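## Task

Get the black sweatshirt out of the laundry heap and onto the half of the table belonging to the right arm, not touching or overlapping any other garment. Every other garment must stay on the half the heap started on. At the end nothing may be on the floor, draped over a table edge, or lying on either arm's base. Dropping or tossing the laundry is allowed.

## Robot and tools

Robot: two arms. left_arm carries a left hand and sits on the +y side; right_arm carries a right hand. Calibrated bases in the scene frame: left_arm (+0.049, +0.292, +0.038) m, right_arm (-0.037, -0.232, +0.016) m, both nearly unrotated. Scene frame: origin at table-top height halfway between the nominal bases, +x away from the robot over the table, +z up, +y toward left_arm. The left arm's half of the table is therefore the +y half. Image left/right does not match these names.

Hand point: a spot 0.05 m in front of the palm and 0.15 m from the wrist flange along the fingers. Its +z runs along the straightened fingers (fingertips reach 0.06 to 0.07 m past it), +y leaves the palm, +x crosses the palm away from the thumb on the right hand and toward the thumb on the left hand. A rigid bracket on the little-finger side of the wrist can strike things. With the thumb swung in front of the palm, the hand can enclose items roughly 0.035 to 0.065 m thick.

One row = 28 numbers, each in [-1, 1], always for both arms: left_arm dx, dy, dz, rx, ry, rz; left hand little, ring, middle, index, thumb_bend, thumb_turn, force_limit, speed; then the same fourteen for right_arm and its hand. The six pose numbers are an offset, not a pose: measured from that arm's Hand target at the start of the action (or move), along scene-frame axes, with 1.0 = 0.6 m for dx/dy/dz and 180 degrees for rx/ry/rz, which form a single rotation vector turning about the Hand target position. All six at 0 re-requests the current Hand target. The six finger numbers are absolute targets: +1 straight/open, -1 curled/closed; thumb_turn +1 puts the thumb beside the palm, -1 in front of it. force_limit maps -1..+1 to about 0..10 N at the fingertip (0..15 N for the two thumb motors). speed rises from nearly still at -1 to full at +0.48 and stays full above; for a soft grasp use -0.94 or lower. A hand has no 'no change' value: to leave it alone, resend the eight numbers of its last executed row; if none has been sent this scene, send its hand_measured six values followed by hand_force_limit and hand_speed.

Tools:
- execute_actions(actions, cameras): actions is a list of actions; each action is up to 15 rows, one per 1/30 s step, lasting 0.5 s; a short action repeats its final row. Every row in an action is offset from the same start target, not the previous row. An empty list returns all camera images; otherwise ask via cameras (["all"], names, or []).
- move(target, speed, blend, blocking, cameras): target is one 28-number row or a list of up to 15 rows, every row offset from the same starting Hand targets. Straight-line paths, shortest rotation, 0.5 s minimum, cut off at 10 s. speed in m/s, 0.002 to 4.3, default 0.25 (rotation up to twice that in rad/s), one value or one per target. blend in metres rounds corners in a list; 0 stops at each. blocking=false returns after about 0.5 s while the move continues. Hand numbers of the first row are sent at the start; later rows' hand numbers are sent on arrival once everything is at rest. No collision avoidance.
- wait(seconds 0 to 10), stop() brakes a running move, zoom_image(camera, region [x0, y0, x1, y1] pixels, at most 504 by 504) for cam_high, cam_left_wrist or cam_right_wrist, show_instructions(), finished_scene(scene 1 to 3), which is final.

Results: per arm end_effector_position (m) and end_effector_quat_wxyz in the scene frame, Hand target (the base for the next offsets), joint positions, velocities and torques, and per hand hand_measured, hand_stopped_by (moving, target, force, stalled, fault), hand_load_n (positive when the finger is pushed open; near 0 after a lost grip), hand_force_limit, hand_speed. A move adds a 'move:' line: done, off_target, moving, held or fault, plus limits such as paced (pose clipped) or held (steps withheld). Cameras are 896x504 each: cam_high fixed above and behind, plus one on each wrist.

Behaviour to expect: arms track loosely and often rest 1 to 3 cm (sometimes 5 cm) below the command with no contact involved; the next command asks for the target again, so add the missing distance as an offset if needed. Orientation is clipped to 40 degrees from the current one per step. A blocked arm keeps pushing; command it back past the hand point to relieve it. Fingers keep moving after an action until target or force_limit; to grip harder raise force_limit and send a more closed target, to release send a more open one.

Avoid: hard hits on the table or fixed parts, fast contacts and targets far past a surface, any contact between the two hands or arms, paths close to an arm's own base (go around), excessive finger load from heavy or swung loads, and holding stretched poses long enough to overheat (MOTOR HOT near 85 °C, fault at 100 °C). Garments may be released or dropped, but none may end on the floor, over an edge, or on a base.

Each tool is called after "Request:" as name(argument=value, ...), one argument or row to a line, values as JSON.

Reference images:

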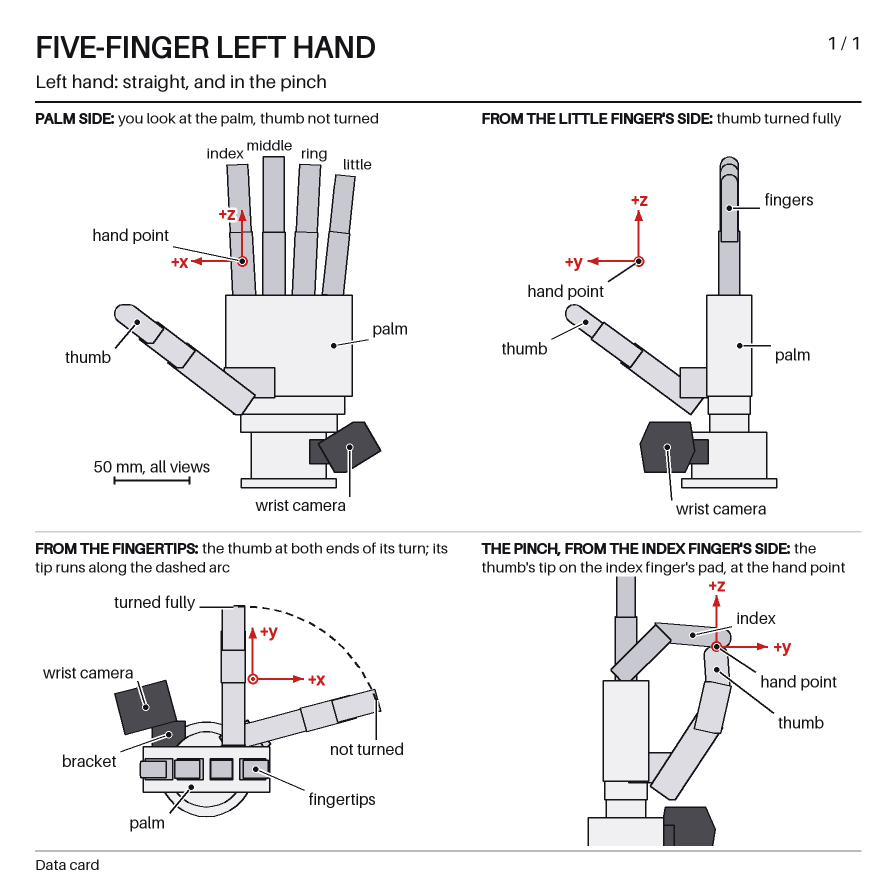

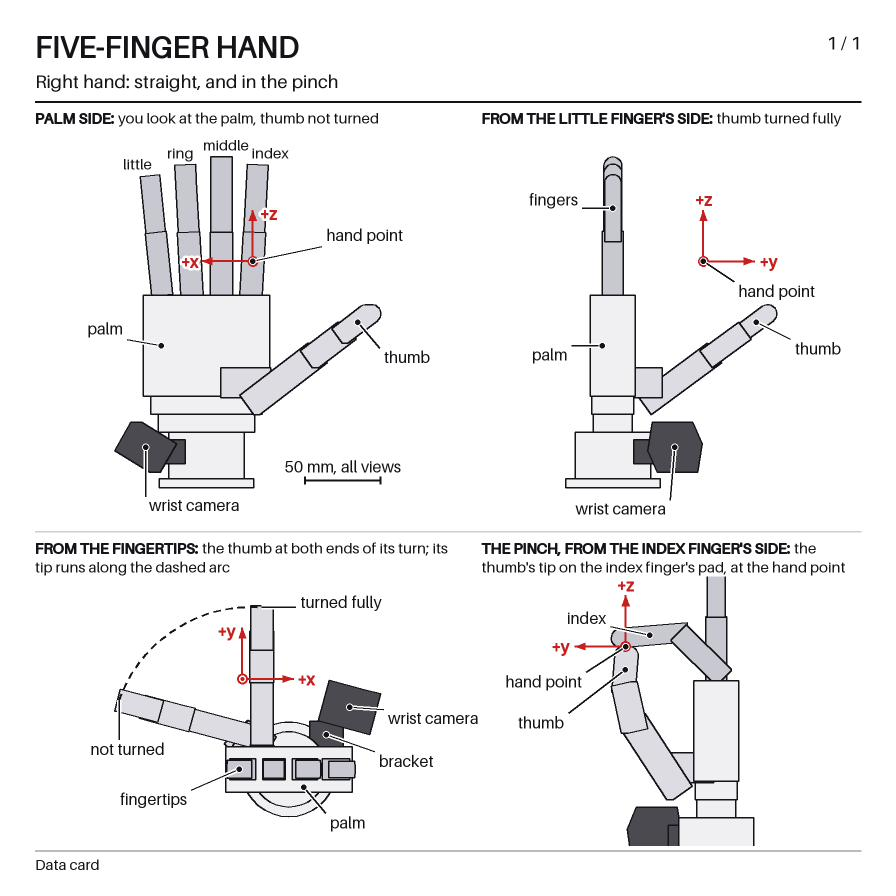

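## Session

Request:
execute_actions(
  actions=[],
)

Request:
zoom_image(
  camera="cam_high",
  region=[360, 200, 700, 440],
)

Scene clock: 0.00 s.
left_arm: end_effector_position=(+0.5470, +0.4253, +0.2762) hand_measured=(+1.000, +1.000, +1.000, +1.000, +1.000, +1.000) hand_load_n=(+0.0, +0.0, +0.0, +0.0, +0.0, +0.0) hand_stopped_by=(target, target, target, target, target, target) hand_force_limit=0.00 hand_speed=-0.80 end_effector_quat_wxyz=(+0.438, -0.549, +0.685, +0.193) | right_arm: end_effector_position=(+0.7868, +0.1265, +0.1941) hand_measured=(+1.000, +1.000, +1.000, +1.000, +1.000, +1.000) hand_load_n=(+0.0, +0.0, +0.0, +0.5, +0.0, +0.0) hand_stopped_by=(target, target, target, target, target, target) hand_force_limit=0.00 hand_speed=-0.80 end_effector_quat_wxyz=(-0.201, +0.760, +0.193, +0.587)
Joint positions: left_arm=[-0.035 1.495 1.309 -0.785 -0.856 0.474] | right_arm=[0.444 2.14 1.77 0.137 -0.128 -1.519]
Joint velocities: within noise
Joint torques (N m): no reading
Motor temperatures (°C): left_arm=[25 25 24 25 23 23] | right_arm=[22 24 26 21 23 25]
Heat: left arm: hottest waist 25 °C; right arm: hottest elbow 26 °C.
Hand target: left_arm +0.5539, +0.4251, +0.2842; +0.445, -0.551, +0.681, +0.187 | right_arm +0.7919, +0.1290, +0.1974; -0.202, +0.756, +0.193, +0.592
camera_calibration:
cam_left_wrist: T_world_to_cam=[[0.871693, -0.486502, -0.0588866, -0.244499], [-0.463749, -0.780089, -0.419998, 0.69744], [0.158393, 0.393418, -0.905613, 0.111771], [0, 0, 0, 1]] pos_world=[0.518861, 0.381143, 0.379747]
cam_right_wrist: T_world_to_cam=[[0.533304, -0.825052, 0.186749, -0.354789], [-0.467596, -0.471489, -0.747698, 0.577949], [0.70494, 0.311427, -0.637239, -0.353468], [0, 0, 0, 1]] pos_world=[0.708631, 0.0898568, 0.273144]

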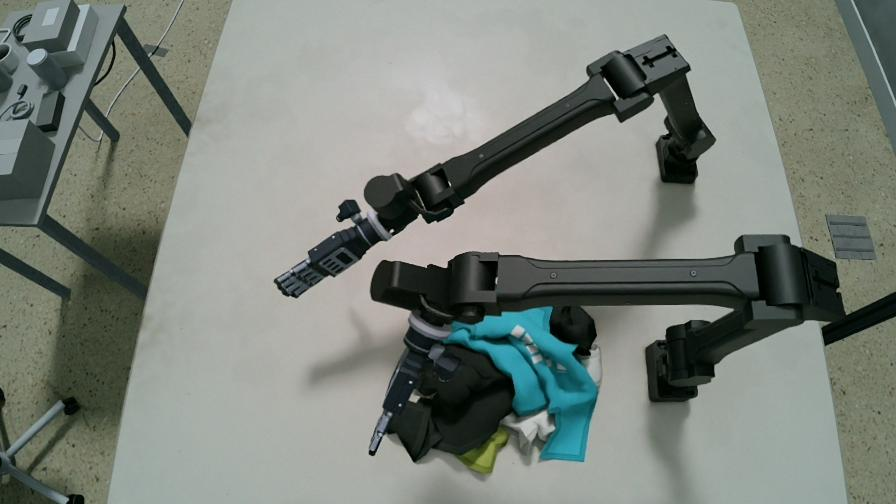

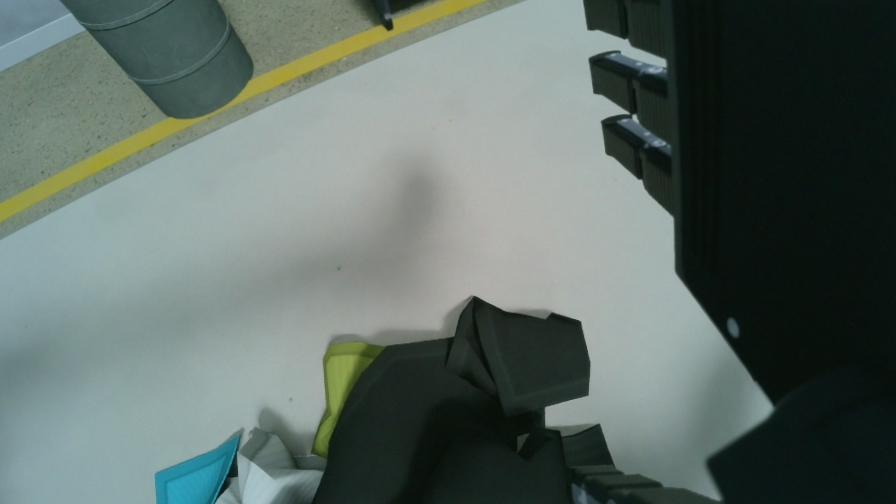

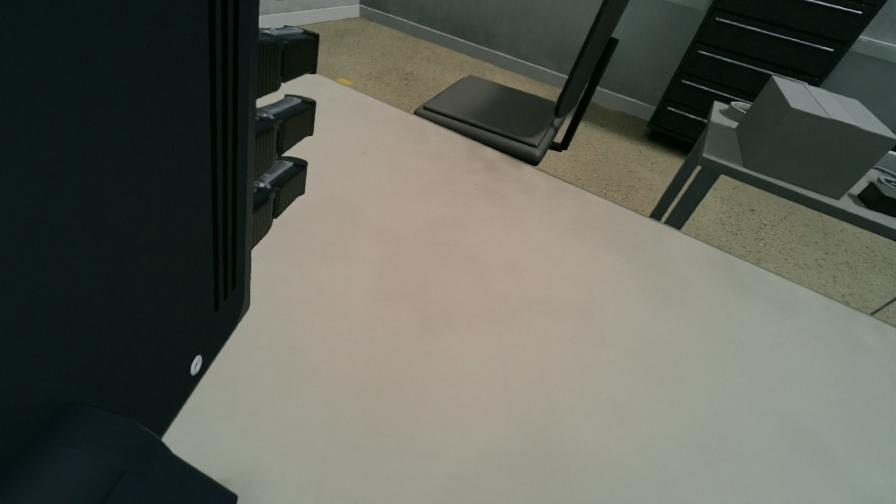

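Scaled by 1.482 from the camera's 896x504 image, which has a finer 1280x720 frame.

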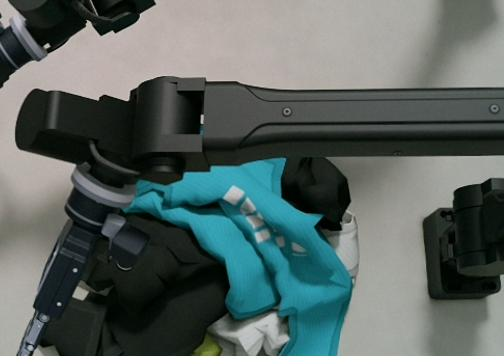

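Request:
move(
  target=[
    [-0.223,0.392,0.03,0,0,0.1667,1,1,1,1,1,1,0,-0.8,-0.487,-0.215,0.222,0.2222,0.3788,-0.1626,1,1,1,1,1,-1,0,0.3],
  ],
  speed=0.5,
  cameras=["all"],
)

Request:
zoom_image(
  camera="cam_high",
  region=[360, 250, 660, 490],
)

Scene clock: 3.67 s.
left_arm: end_effector_position=(+0.4078, +0.6492, +0.2873) hand_measured=(+1.000, +1.000, +1.000, +1.000, +1.000, +1.000) hand_load_n=(+0.0, +0.0, +0.0, +0.0, +0.0, +0.0) hand_stopped_by=(target, target, target, target, target, target) hand_force_limit=0.00 hand_speed=-0.80 end_effector_quat_wxyz=(-0.374, +0.707, -0.521, -0.299) | right_arm: end_effector_position=(+0.4947, +0.0006, +0.3210) hand_measured=(+1.000, +1.000, +1.000, +1.000, +1.000, -1.000) hand_load_n=(+0.0, +0.0, +0.0, +0.0, +0.0, +0.0) hand_stopped_by=(target, target, target, target, target, target) hand_force_limit=0.00 hand_speed=0.30 end_effector_quat_wxyz=(-0.354, +0.866, -0.326, +0.135)
Joint positions: left_arm=[0.481 1.467 1.309 -0.816 -0.858 0.469] | right_arm=[0.278 1.559 1.646 -0.964 -0.383 -0.427]
Joint torques (N m): left_arm=[0.15 -9.17 12.75 0.94 -0.49 0.01] | right_arm=[-2.14 -12.1 13.27 1.2 -0.44 0.19]
Heat: left arm: hottest waist 25 °C; right arm: hottest elbow 26 °C.
Hand target: left_arm +0.4201, +0.6603, +0.3022; -0.382, +0.709, -0.515, -0.295 | right_arm +0.4997, +0.0000, +0.3305; -0.357, +0.862, -0.332, +0.137
Off the commanded pose: left_arm 0.022 m, 1 deg | right_arm 0.011 m, 1 deg.
move: off_target (left_arm, right_arm)
camera_calibration:
cam_left_wrist: T_world_to_cam=[[0.998243, 0.0113725, -0.0581539, -0.388731], [-0.0141291, -0.90742, -0.419987, 0.711556], [-0.0575463, 0.420071, -0.905665, 0.126545], [0, 0, 0, 1]] pos_world=[0.405383, 0.596943, 0.390846]
cam_right_wrist: T_world_to_cam=[[-0.280082, -0.714463, -0.641169, 0.341453], [-0.959916, 0.215894, 0.178748, 0.422605], [0.0107153, 0.665532, -0.746292, 0.350778], [0, 0, 0, 1]] pos_world=[0.497542, -0.0807361, 0.405172]

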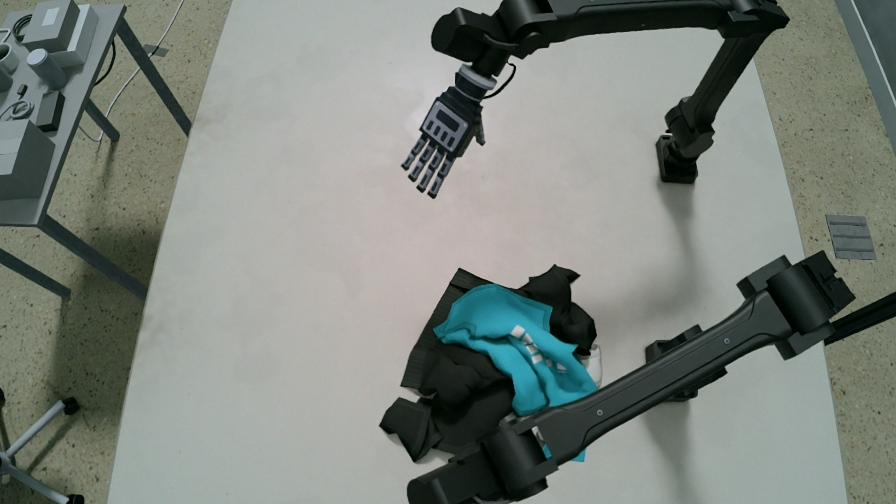

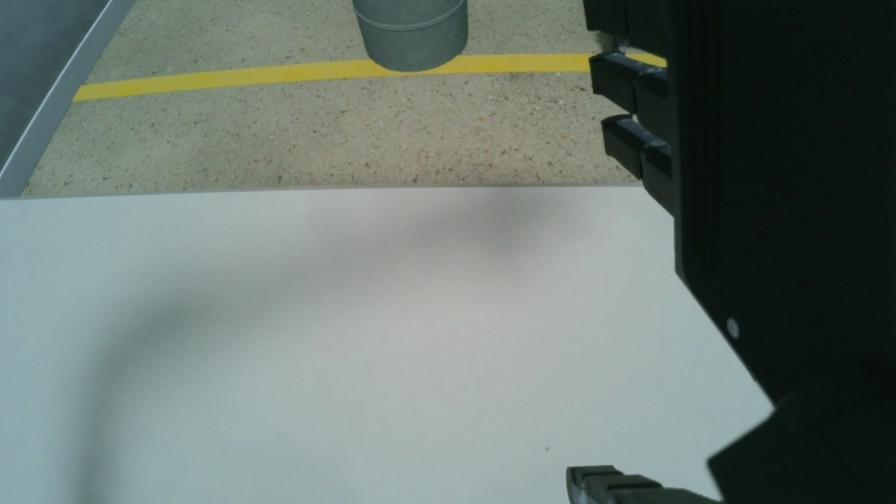

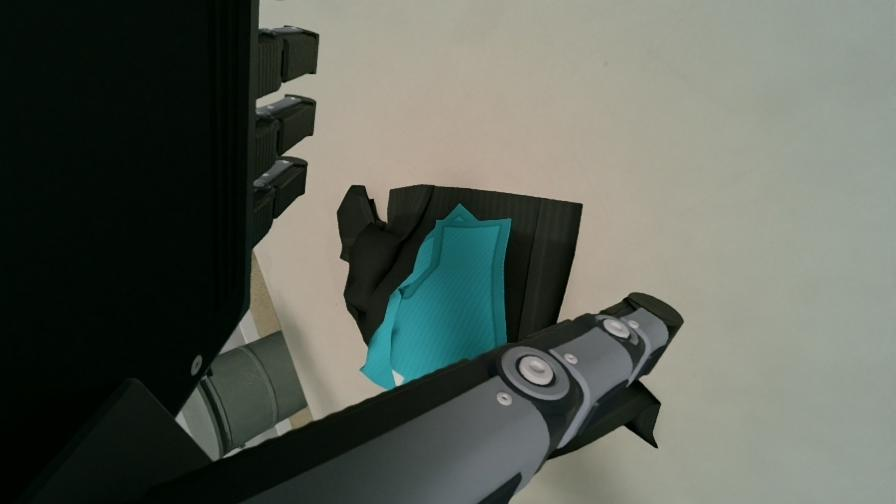

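Scaled by 1.680 from the camera's 896x504 image, which has a finer 1280x720 frame.

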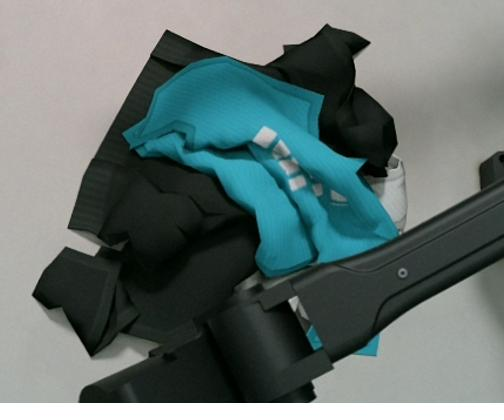

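Request:
move(
  target=[
    [0,0,0,0,0,0,1,1,1,1,1,1,0,-0.8,0.05,0.48,-0.25,0,0,0,1,1,1,1,1,-1,0,0.3],
    [0,0,0,0,0,0,1,1,1,1,1,1,0,-0.8,0.05,0.5,-0.37,0,0,0,1,1,1,1,1,-1,0,0.3],
  ],
  speed=0.35,
  blend=[0.04,0],
  cameras=["cam_high","cam_right_wrist"],
)

Request:
zoom_image(
  camera="cam_high",
  region=[360, 250, 660, 490],
)

Scene clock: 6.60 s.
left_arm: end_effector_position=(+0.4078, +0.6492, +0.2873) hand_measured=(+1.000, +1.000, +1.000, +1.000, +1.000, +1.000) hand_load_n=(+0.0, +0.0, +0.0, +0.0, +0.0, +0.0) hand_stopped_by=(target, target, target, target, target, target) hand_force_limit=0.00 hand_speed=-0.80 end_effector_quat_wxyz=(-0.374, +0.707, -0.521, -0.299) | right_arm: end_effector_position=(+0.5140, +0.2881, +0.0929) hand_measured=(+1.000, +1.000, +1.000, +1.000, +1.000, -1.000) hand_load_n=(+0.0, +0.0, +0.0, +0.0, +0.0, +0.0) hand_stopped_by=(target, target, target, target, target, target) hand_force_limit=0.00 hand_speed=0.30 end_effector_quat_wxyz=(-0.338, +0.873, -0.330, +0.127)
Joint positions: left_arm=[0.481 1.467 1.309 -0.816 -0.858 0.469] | right_arm=[0.695 2.069 1.765 -0.536 -0.101 -0.109]
Joint torques (N m): left_arm=[-0.03 -9.05 12.74 0.94 -0.5 0.01] | right_arm=[-1.61 -18.55 14.01 2.33 -0.06 0.17]
Heat: left arm: hottest waist 25 °C; right arm: hottest elbow 27 °C.
Hand target: left_arm +0.4201, +0.6603, +0.3022; -0.382, +0.709, -0.515, -0.295 | right_arm +0.5296, +0.2999, +0.1085; -0.357, +0.862, -0.332, +0.137
Off the commanded pose: left_arm 0.022 m, 1 deg | right_arm 0.025 m, 3 deg.
move: off_target (left_arm, right_arm); blend cut to 0.0365 m at target 1
camera_calibration:
cam_right_wrist: T_world_to_cam=[[-0.298931, -0.731029, -0.613382, 0.417892], [-0.954201, 0.221004, 0.201637, 0.413363], [-0.0118427, 0.645565, -0.763613, 0.0080051], [0, 0, 0, 1]] pos_world=[0.519447, 0.208969, 0.179091]
Images, in order (width x height): cam_high 896x504, cam_right_wrist 896x504.

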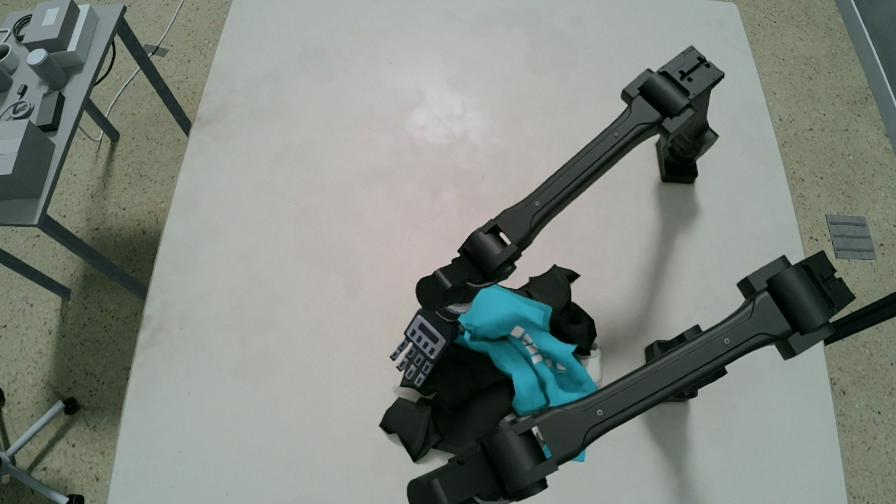

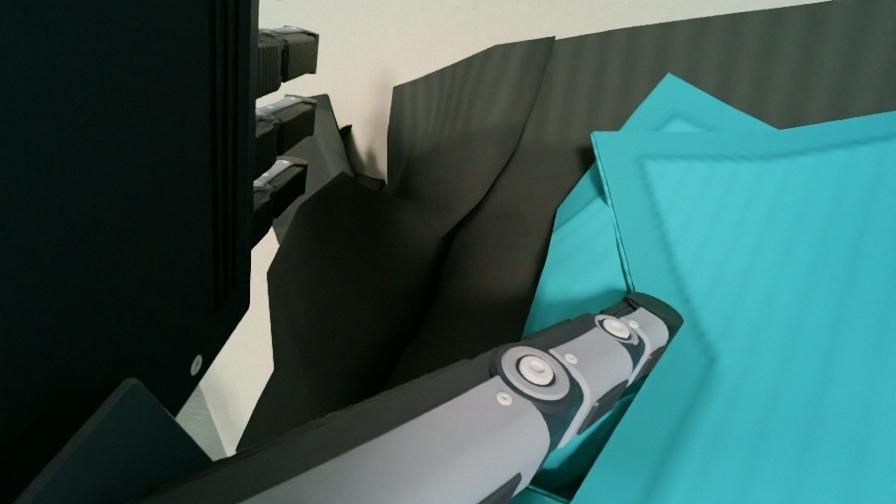

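Scaled by 1.680 from the camera's 896x504 image, which has a finer 1280x720 frame.

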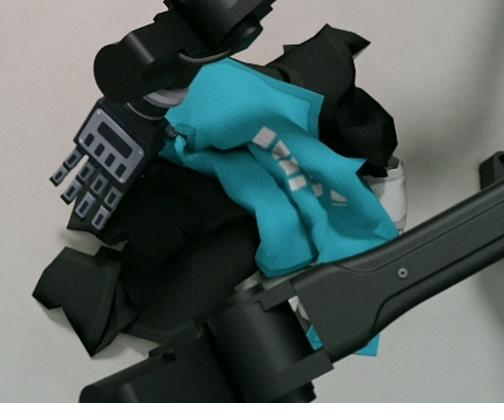

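Request:
move(
  target=[
    [0,0,0,0,0,0,1,1,1,1,1,1,0,-0.8,0.063,0.045,-0.03,0,0,0,1,1,1,1,1,-1,0,0.3],
    [0,0,0,0,0,0,1,1,1,1,1,1,0,-0.8,0.063,0.045,-0.11,0,0,0,1,1,1,1,1,-1,0,0.3],
    [0,0,0,0,0,0,1,1,1,1,1,1,0,-0.8,0.063,0.045,-0.11,0,0,0,-0.7,-0.7,-0.6,-0.6,-0.3,-1,0,-0.6],
  ],
  speed=0.25,
  blend=[0.02,0,0],
  cameras=["cam_high","cam_right_wrist"],
)

Request:
zoom_image(
  camera="cam_high",
  region=[360, 250, 660, 490],
)

Scene clock: 9.93 s.
left_arm: end_effector_position=(+0.4078, +0.6492, +0.2873) hand_measured=(+1.000, +1.000, +1.000, +1.000, +1.000, +1.000) hand_load_n=(+0.0, +0.0, +0.0, +0.0, +0.0, +0.0) hand_stopped_by=(target, target, target, target, target, target) hand_force_limit=0.00 hand_speed=-0.80 end_effector_quat_wxyz=(-0.374, +0.707, -0.521, -0.299) | right_arm: end_effector_position=(+0.5572, +0.3246, +0.0445) hand_measured=(-0.700, -0.360, -0.174, -0.212, +0.286, -1.000) hand_load_n=(+0.0, +4.5, +0.0, +5.0, +7.5, +1.0) hand_stopped_by=(target, force, force, force, force, target) hand_force_limit=0.00 hand_speed=-0.60 end_effector_quat_wxyz=(-0.353, +0.866, -0.327, +0.135)
Joint positions: left_arm=[0.481 1.467 1.309 -0.816 -0.858 0.469] | right_arm=[0.695 2.248 1.928 -0.482 -0.102 -0.109]
Joint torques (N m): left_arm=[0.15 -9.29 12.79 0.91 -0.48 0.02] | right_arm=[-2.02 -19.9 12.72 1.95 -0.15 0.12]
Heat: left arm: hottest waist 25 °C; right arm: hottest elbow 27 °C.
Hand target: left_arm +0.4201, +0.6603, +0.3022; -0.382, +0.709, -0.515, -0.295 | right_arm +0.5674, +0.3271, +0.0426; -0.357, +0.862, -0.331, +0.137
Off the commanded pose: left_arm 0.022 m, 1 deg | right_arm 0.011 m, 1 deg.
move: off_target (left_arm, right_arm); target 3's new numbers were sent with right_arm's hand 0.019 m and 2 deg from that target
camera_calibration:
cam_right_wrist: T_world_to_cam=[[-0.281566, -0.71554, -0.639314, 0.414272], [-0.959495, 0.216561, 0.180198, 0.461624], [0.00951123, 0.664156, -0.747533, -0.0706238], [0, 0, 0, 1]] pos_world=[0.560242, 0.243364, 0.128873]
Images, in order (width x height): cam_high 896x504, cam_right_wrist 896x504.

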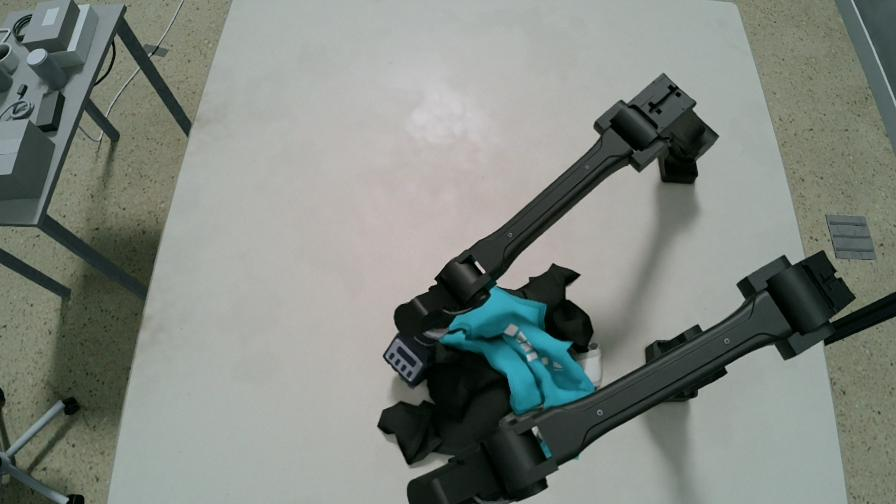

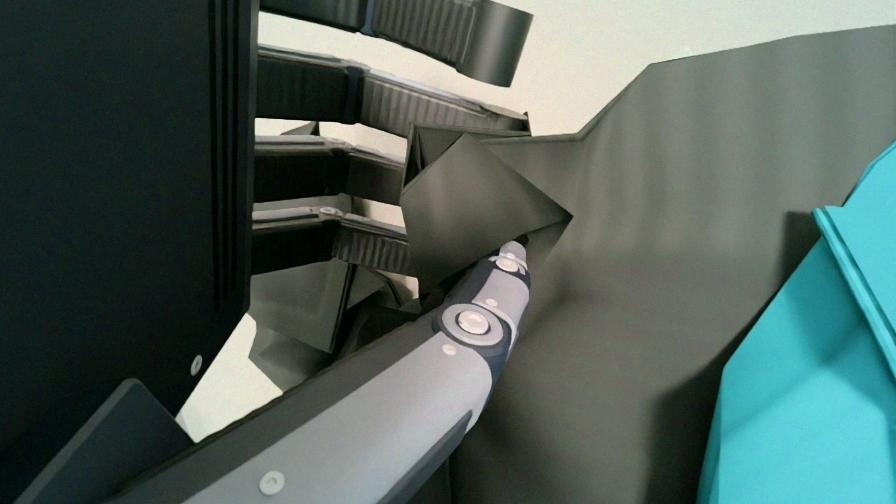

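Scaled by 1.680 from the camera's 896x504 image, which has a finer 1280x720 frame.

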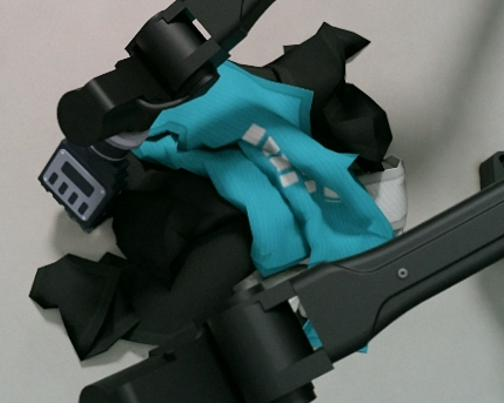

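Request:
move(
  target=[
    [0,0,0,0,0,0,1,1,1,1,1,1,0,-0.8,0,-0.05,0.433,0,0,0,-0.7,-0.7,-0.6,-0.6,-0.3,-1,0,-0.6],
    [0,0,0,0,0,0,1,1,1,1,1,1,0,-0.8,-0.11,-0.25,0.8,0,0,0,-0.7,-0.7,-0.6,-0.6,-0.3,-1,0,-0.6],
  ],
  speed=0.3,
  blend=[0.08,0],
  cameras=["cam_high","cam_right_wrist"],
)

Request:
zoom_image(
  camera="cam_high",
  region=[360, 250, 660, 490],
)

Scene clock: 12.70 s.
left_arm: end_effector_position=(+0.4078, +0.6492, +0.2873) hand_measured=(+1.000, +1.000, +1.000, +1.000, +1.000, +1.000) hand_load_n=(+0.0, +0.0, +0.0, +0.0, +0.0, +0.0) hand_stopped_by=(target, target, target, target, target, target) hand_force_limit=0.00 hand_speed=-0.80 end_effector_quat_wxyz=(-0.374, +0.707, -0.521, -0.299) | right_arm: end_effector_position=(+0.4974, +0.1779, +0.5237) hand_measured=(-0.700, -0.360, -0.174, -0.212, +0.286, -1.000) hand_load_n=(+0.0, +3.0, +0.0, +4.0, +5.0, +1.0) hand_stopped_by=(target, force, force, force, force, target) hand_force_limit=0.00 hand_speed=-0.60 end_effector_quat_wxyz=(-0.406, +0.836, -0.332, +0.163)
Joint positions: left_arm=[0.481 1.467 1.309 -0.816 -0.858 0.469] | right_arm=[0.565 2.052 2.904 -1.532 -0.189 -0.154]
Joint torques (N m): left_arm=[0.09 -9.17 12.75 0.92 -0.5 0.01] | right_arm=[-1.85 -15.44 10.07 1.43 -0.33 0.02]
Heat: left arm: hottest waist 25 °C; right arm: hottest elbow 27 °C.
Hand target: left_arm +0.4201, +0.6603, +0.3022; -0.382, +0.709, -0.515, -0.295 | right_arm +0.5015, +0.1769, +0.5225; -0.357, +0.862, -0.332, +0.137
Off the commanded pose: left_arm 0.022 m, 1 deg | right_arm 0.004 m, 7 deg.
elbow stopped short (right arm): the move would have taken joint 3 (elbow) straighter than the controller allows.
move: off_target (left_arm, right_arm)
camera_calibration:
cam_right_wrist: T_world_to_cam=[[-0.244681, -0.640362, -0.728058, 0.613578], [-0.964811, 0.235363, 0.117234, 0.381904], [0.0962855, 0.731123, -0.675417, 0.292649], [0, 0, 0, 1]] pos_world=[0.490418, 0.0890635, 0.599608]
Images, in order (width x height): cam_high 896x504, cam_right_wrist 896x504.

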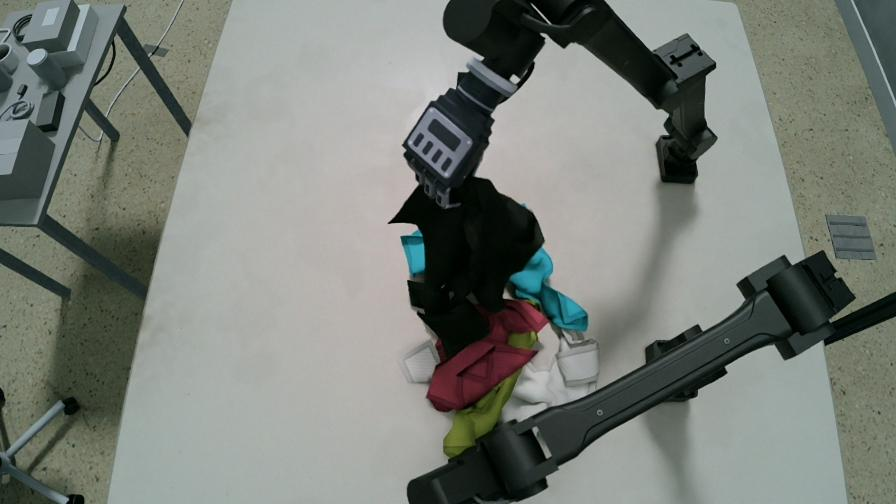

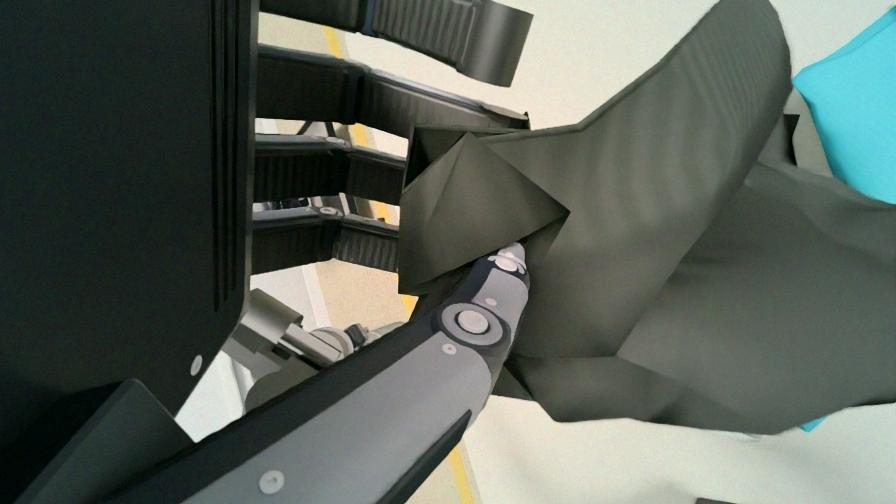

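Scaled by 1.680 from the camera's 896x504 image, which has a finer 1280x720 frame.

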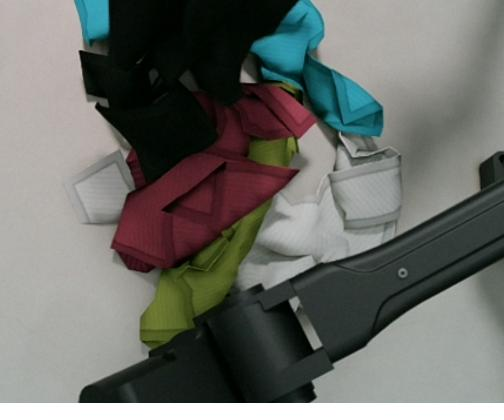

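Request:
move(
  target=[
    [0,0,0,0,0,0,1,1,1,1,1,1,0,-0.8,-0.18,-0.15,0.2,0,0,0,-0.7,-0.7,-0.6,-0.6,-0.3,-1,0,-0.6],
  ],
  speed=0.3,
  cameras=["cam_high","cam_right_wrist"],
)

Request:
zoom_image(
  camera="cam_high",
  region=[360, 150, 660, 390],
)

Scene clock: 14.60 s.
left_arm: end_effector_position=(+0.4078, +0.6492, +0.2873) hand_measured=(+1.000, +1.000, +1.000, +1.000, +1.000, +1.000) hand_load_n=(+0.0, +0.0, +0.0, +0.0, +0.0, +0.0) hand_stopped_by=(target, target, target, target, target, target) hand_force_limit=0.00 hand_speed=-0.80 end_effector_quat_wxyz=(-0.374, +0.707, -0.521, -0.299) | right_arm: end_effector_position=(+0.3898, +0.0905, +0.6456) hand_measured=(-0.700, -0.360, -0.174, -0.212, +0.286, -1.000) hand_load_n=(+0.0, +3.0, +0.0, +4.0, +5.5, +1.0) hand_stopped_by=(target, force, force, force, force, target) hand_force_limit=0.00 hand_speed=-0.60 end_effector_quat_wxyz=(-0.451, +0.811, -0.324, +0.184)
Joint positions: left_arm=[0.481 1.467 1.309 -0.816 -0.858 0.469] | right_arm=[0.52 1.803 2.9 -1.669 -0.236 -0.157]
Joint torques (N m): left_arm=[0.03 -9.05 12.79 0.94 -0.49 0] | right_arm=[-2.67 -11.16 6.23 1.52 -0.3 0.05]
Heat: left arm: hottest waist 25 °C; right arm: hottest elbow 27 °C.
Hand target: left_arm +0.4201, +0.6603, +0.3022; -0.382, +0.709, -0.515, -0.295 | right_arm +0.3935, +0.0869, +0.6425; -0.357, +0.862, -0.332, +0.137
Off the commanded pose: left_arm 0.022 m, 1 deg | right_arm 0.006 m, 13 deg.
elbow stopped short (right arm): the move would have taken joint 3 (elbow) straighter than the controller allows.
joint sent to its limit (right arm) — joint 4 (wrist pitch), lower limit. The joint targets are off in orientation, not in position.
move: off_target (left_arm, right_arm)
camera_calibration:
cam_right_wrist: T_world_to_cam=[[-0.187077, -0.5788, -0.793721, 0.634378], [-0.970517, 0.233906, 0.0581769, 0.324848], [0.151983, 0.781204, -0.605493, 0.377922], [0, 0, 0, 1]] pos_world=[0.37651, -0.00404058, 0.71345]
Images, in order (width x height): cam_high 896x504, cam_right_wrist 896x504.

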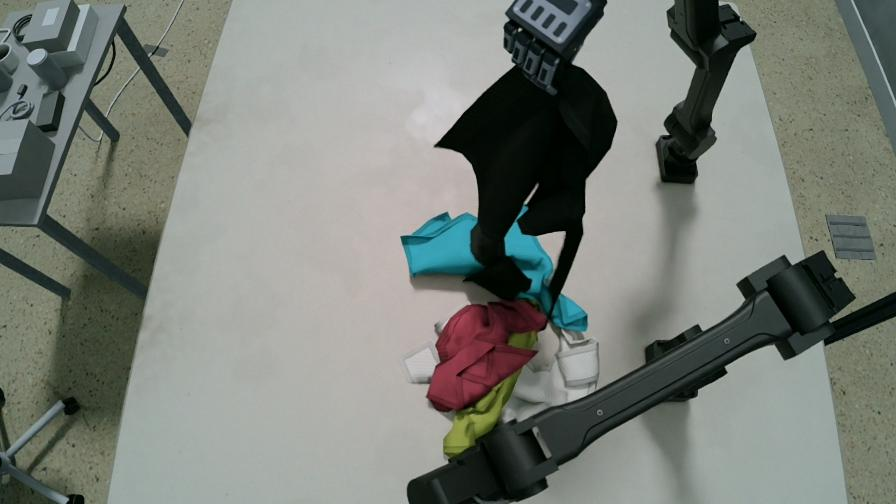

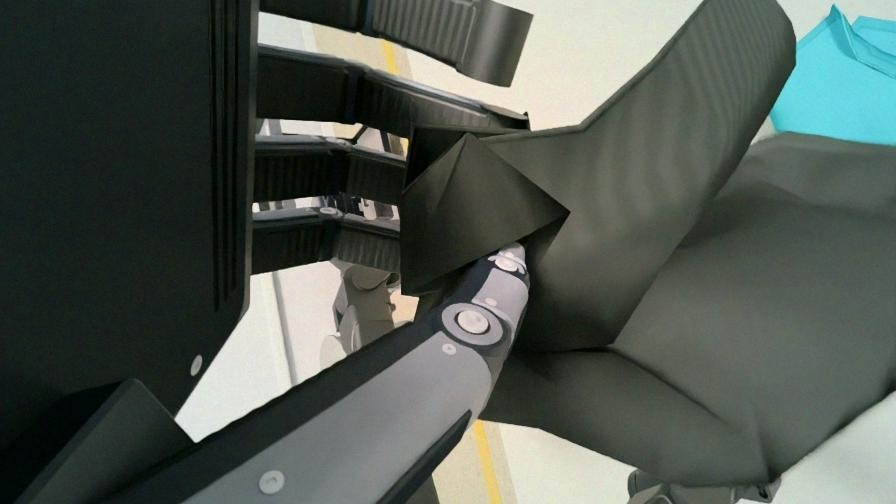

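Scaled by 1.680 from the camera's 896x504 image, which has a finer 1280x720 frame.

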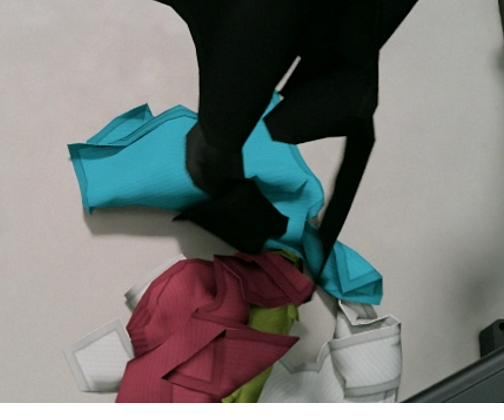

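Request:
move(
  target=[
    [0,0,0,0,0,0,1,1,1,1,1,1,0,-0.8,0.05,-0.4,-0.03,0,0,-0.15,-0.7,-0.7,-0.6,-0.6,-0.3,-1,0,-0.6],
    [0,0,0,0,0,0,1,1,1,1,1,1,0,-0.8,0.15,-0.78,-0.25,0,0,-0.22,-0.7,-0.7,-0.6,-0.6,-0.3,-1,0,-0.6],
  ],
  speed=0.35,
  blend=[0.08,0],
  cameras=["cam_high"],
)

Scene clock: 17.13 s.
left_arm: end_effector_position=(+0.4078, +0.6492, +0.2873) hand_measured=(+1.000, +1.000, +1.000, +1.000, +1.000, +1.000) hand_load_n=(+0.0, +0.0, +0.0, +0.0, +0.0, +0.0) hand_stopped_by=(target, target, target, target, target, target) hand_force_limit=0.00 hand_speed=-0.80 end_effector_quat_wxyz=(-0.374, +0.707, -0.521, -0.299) | right_arm: end_effector_position=(+0.4775, -0.3800, +0.4916) hand_measured=(-0.700, -0.360, -0.174, -0.212, +0.286, -1.000) hand_load_n=(+0.0, +3.0, +0.0, +4.0, +5.0, +1.0) hand_stopped_by=(target, force, force, force, force, target) hand_force_limit=0.00 hand_speed=-0.60 end_effector_quat_wxyz=(-0.287, +0.696, -0.612, +0.243)
Joint positions: left_arm=[0.481 1.467 1.309 -0.816 -0.858 0.469] | right_arm=[-0.427 1.603 2.177 -1.46 -0.386 -0.413]
Joint torques (N m): left_arm=[0.09 -9.23 12.78 0.91 -0.5 0] | right_arm=[-1.2 -11.81 9.47 2.24 -0.49 -0.01]
Heat: left arm: hottest waist 25 °C; right arm: hottest elbow 27 °C.
Hand target: left_arm +0.4201, +0.6603, +0.3022; -0.382, +0.709, -0.515, -0.295 | right_arm +0.4835, -0.3811, +0.4925; -0.290, +0.699, -0.604, +0.250
Off the commanded pose: left_arm 0.022 m, 1 deg | right_arm 0.006 m, 1 deg.
move: off_target (left_arm)
Images, in order (width x height): cam_high 896x504.

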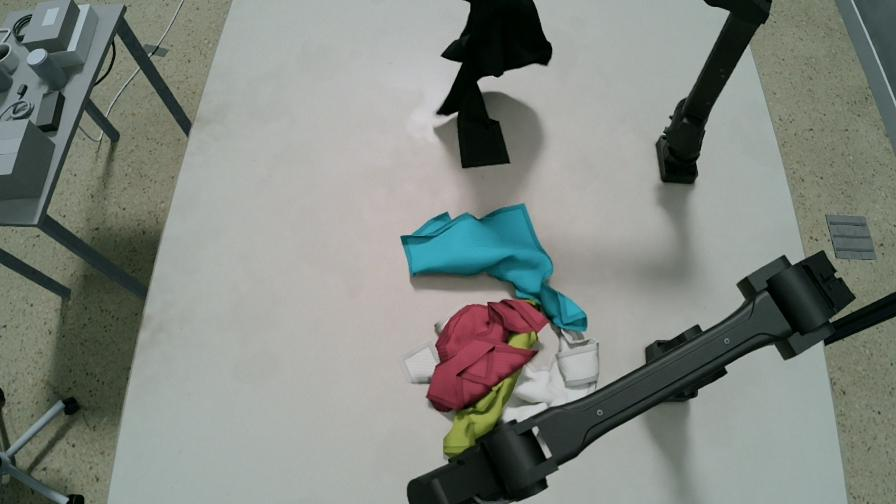

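Request:
move(
  target=[
    [-0.075,-0.95,-0.1,-0.329,-0.0921,-0.4064,1,1,1,1,1,-1,0,0.3,0.0275,-0.065,-0.62,0,0,0,-0.7,-0.7,-0.6,-0.6,-0.3,-1,0,-0.6],
    [-0.075,-0.95,-0.15,-0.329,-0.0921,-0.4064,1,1,1,1,1,-1,0,0.3,0.0275,-0.065,-0.62,0,0,0,1,1,1,1,1,-1,0,0.2],
  ],
  speed=0.45,
  cameras=["all"],
)

Scene clock: 22.00 s.
left_arm: end_effector_position=(+0.3757, +0.0963, +0.2180) hand_measured=(+1.000, +1.000, +1.000, +1.000, +1.000, -1.000) hand_load_n=(+0.0, +0.0, +0.0, +0.0, -0.5, +0.0) hand_stopped_by=(target, target, target, target, target, target) hand_force_limit=0.00 hand_speed=0.30 end_effector_quat_wxyz=(+0.169, -0.400, +0.832, -0.345) | right_arm: end_effector_position=(+0.4987, -0.4128, +0.1264) hand_measured=(+1.000, +1.000, +1.000, +1.000, +1.000, -1.000) hand_load_n=(+0.0, +0.0, +0.0, +0.0, +0.0, +0.0) hand_stopped_by=(target, target, target, target, target, target) hand_force_limit=0.00 hand_speed=0.20 end_effector_quat_wxyz=(-0.291, +0.699, -0.604, +0.247)
Joint positions: left_arm=[-0.403 0.976 0.794 -0.62 0.193 0.203] | right_arm=[-0.472 1.616 1.19 -0.465 -0.424 -0.46]
Joint torques (N m): left_arm=[-1.9 -3.37 8.14 2.43 0.01 -0.14] | right_arm=[-2.55 -11.75 9.7 2.18 -0.46 0.01]
Heat: left arm: hottest elbow 26 °C; right arm: hottest elbow 28 °C.
Hand target: left_arm +0.3751, +0.0904, +0.2122; +0.165, -0.398, +0.834, -0.345 | right_arm +0.4999, -0.4200, +0.1203; -0.290, +0.699, -0.604, +0.250
Off the commanded pose: left_arm 0.008 m, 1 deg | right_arm 0.009 m, 0 deg.
move: done
camera_calibration:
cam_left_wrist: T_world_to_cam=[[0.325338, -0.673572, 0.663668, -0.192996], [-0.943798, -0.274584, 0.183979, 0.336901], [0.0583093, -0.686224, -0.725049, 0.317758], [0, 0, 0, 1]] pos_world=[0.362227, 0.180564, 0.296492]
cam_right_wrist: T_world_to_cam=[[-0.671308, -0.358587, -0.648661, 0.265384], [-0.595763, 0.781697, 0.184433, 0.601694], [0.440921, 0.51026, -0.738393, 0.200973], [0, 0, 0, 1]] pos_world=[0.448009, -0.477728, 0.209569]

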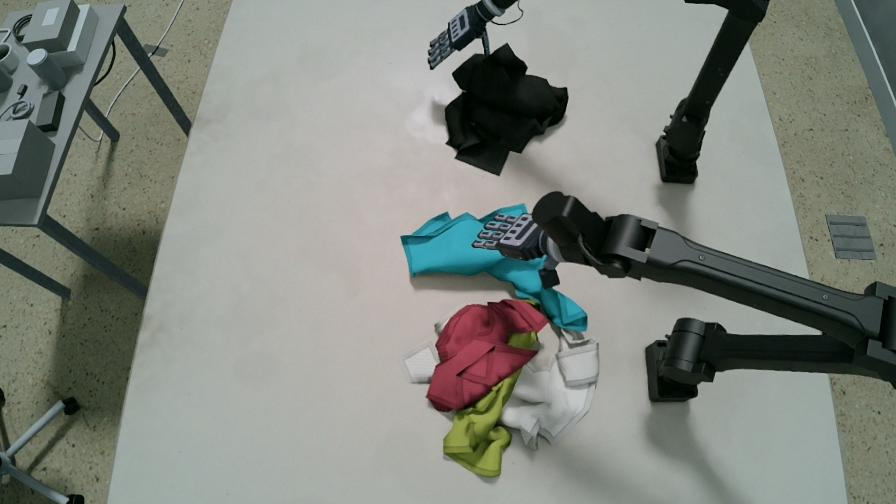

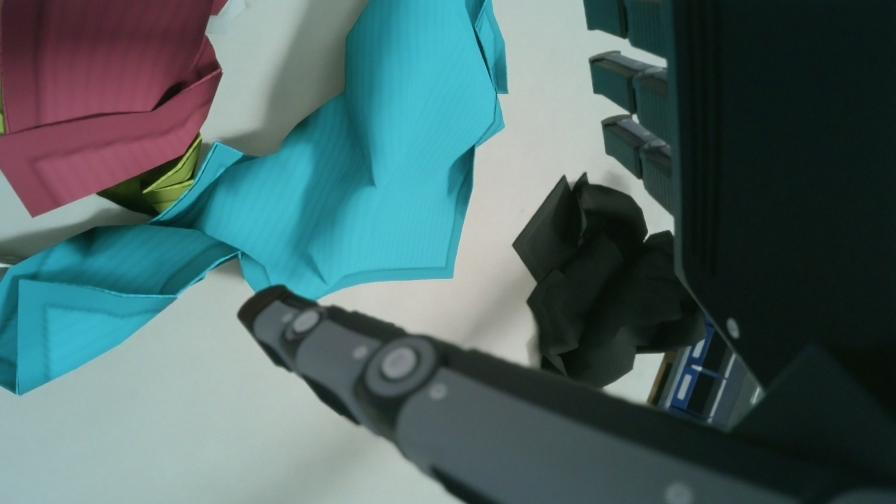

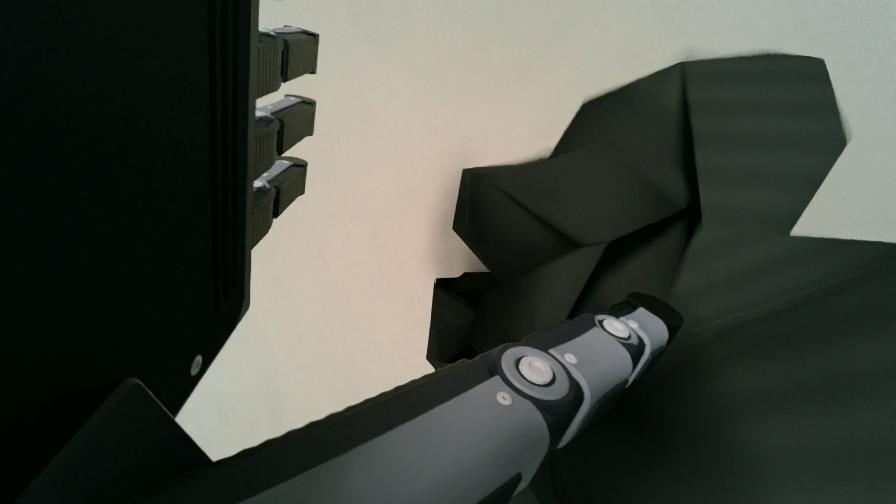

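Request:
move(
  target=[
    [0.033,-0.15,-0.17,0,0,0,1,1,1,1,1,-1,0,0.3,0,-0.02,0.15,0,0,0,1,1,1,1,1,-1,0,0.2],
    [0.033,-0.158,-0.3,0,0,0,1,1,1,1,1,-1,0,0.3,0,-0.02,0.15,0,0,0,1,1,1,1,1,-1,0,0.2],
    [0.033,-0.158,-0.3,0,0,0,-0.7,-0.7,-0.6,-0.6,-0.3,-1,0,-0.6,0,-0.02,0.15,0,0,0,1,1,1,1,1,-1,0,0.2],
    [0.033,-0.1,0.1,0,0,0,-0.7,-0.7,-0.6,-0.6,-0.3,-1,0,-0.6,0,-0.02,0.15,0,0,0,1,1,1,1,1,-1,0,0.2],
    [0.033,0.2,0.05,0,0,0,-0.7,-0.7,-0.6,-0.6,-0.3,-1,0,-0.6,0,-0.02,0.15,0,0,0,1,1,1,1,1,-1,0,0.2],
  ],
  speed=0.35,
  blend=[0.03,0,0,0.04,0],
  cameras=["cam_high","cam_left_wrist"],
)

Scene clock: 28.10 s.
left_arm: end_effector_position=(+0.3954, +0.2052, +0.2473) hand_measured=(-0.700, -0.700, -0.320, -0.432, +0.306, -1.000) hand_load_n=(+0.0, +0.5, +13.0, +12.0, +13.5, +0.0) hand_stopped_by=(target, target, force, force, force, target) hand_force_limit=0.00 hand_speed=-0.60 end_effector_quat_wxyz=(+0.171, -0.391, +0.833, -0.351) | right_arm: end_effector_position=(+0.4933, -0.4223, +0.2048) hand_measured=(+1.000, +1.000, +1.000, +1.000, +1.000, -1.000) hand_load_n=(+0.0, +0.0, +0.0, +0.0, +0.0, +0.0) hand_stopped_by=(target, target, target, target, target, target) hand_force_limit=0.00 hand_speed=0.20 end_effector_quat_wxyz=(-0.291, +0.699, -0.606, +0.246)
Joint positions: left_arm=[-0.016 0.965 0.874 -0.8 0.464 0.52] | right_arm=[-0.494 1.552 1.332 -0.68 -0.437 -0.476]
Joint torques (N m): left_arm=[0.56 -3.49 8.61 1.16 0.32 -0.01] | right_arm=[-2.43 -10.81 13.53 1.14 -0.46 -0.02]
Heat: left arm: hottest elbow 26 °C; right arm: hottest elbow 28 °C.
Hand target: left_arm +0.3950, +0.2103, +0.2423; +0.165, -0.398, +0.834, -0.345 | right_arm +0.4999, -0.4319, +0.2104; -0.290, +0.699, -0.604, +0.250
Off the commanded pose: left_arm 0.007 m, 1 deg | right_arm 0.013 m, 1 deg.
move: off_target (right_arm)
camera_calibration:
cam_left_wrist: T_world_to_cam=[[0.305925, -0.675243, 0.671161, -0.139325], [-0.950317, -0.259166, 0.172425, 0.382262], [0.0575134, -0.690564, -0.720981, 0.412856], [0, 0, 0, 1]] pos_world=[0.382149, 0.290095, 0.325259]
Images, in order (width x height): cam_high 896x504, cam_left_wrist 896x504.

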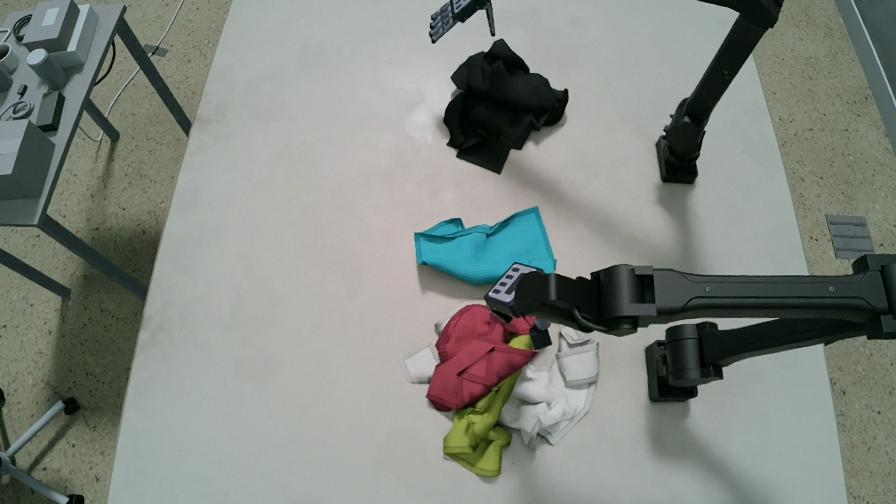

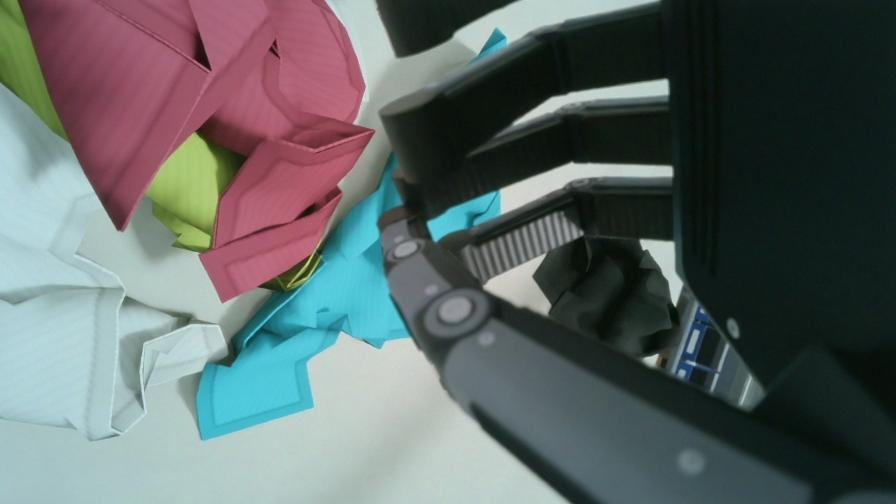

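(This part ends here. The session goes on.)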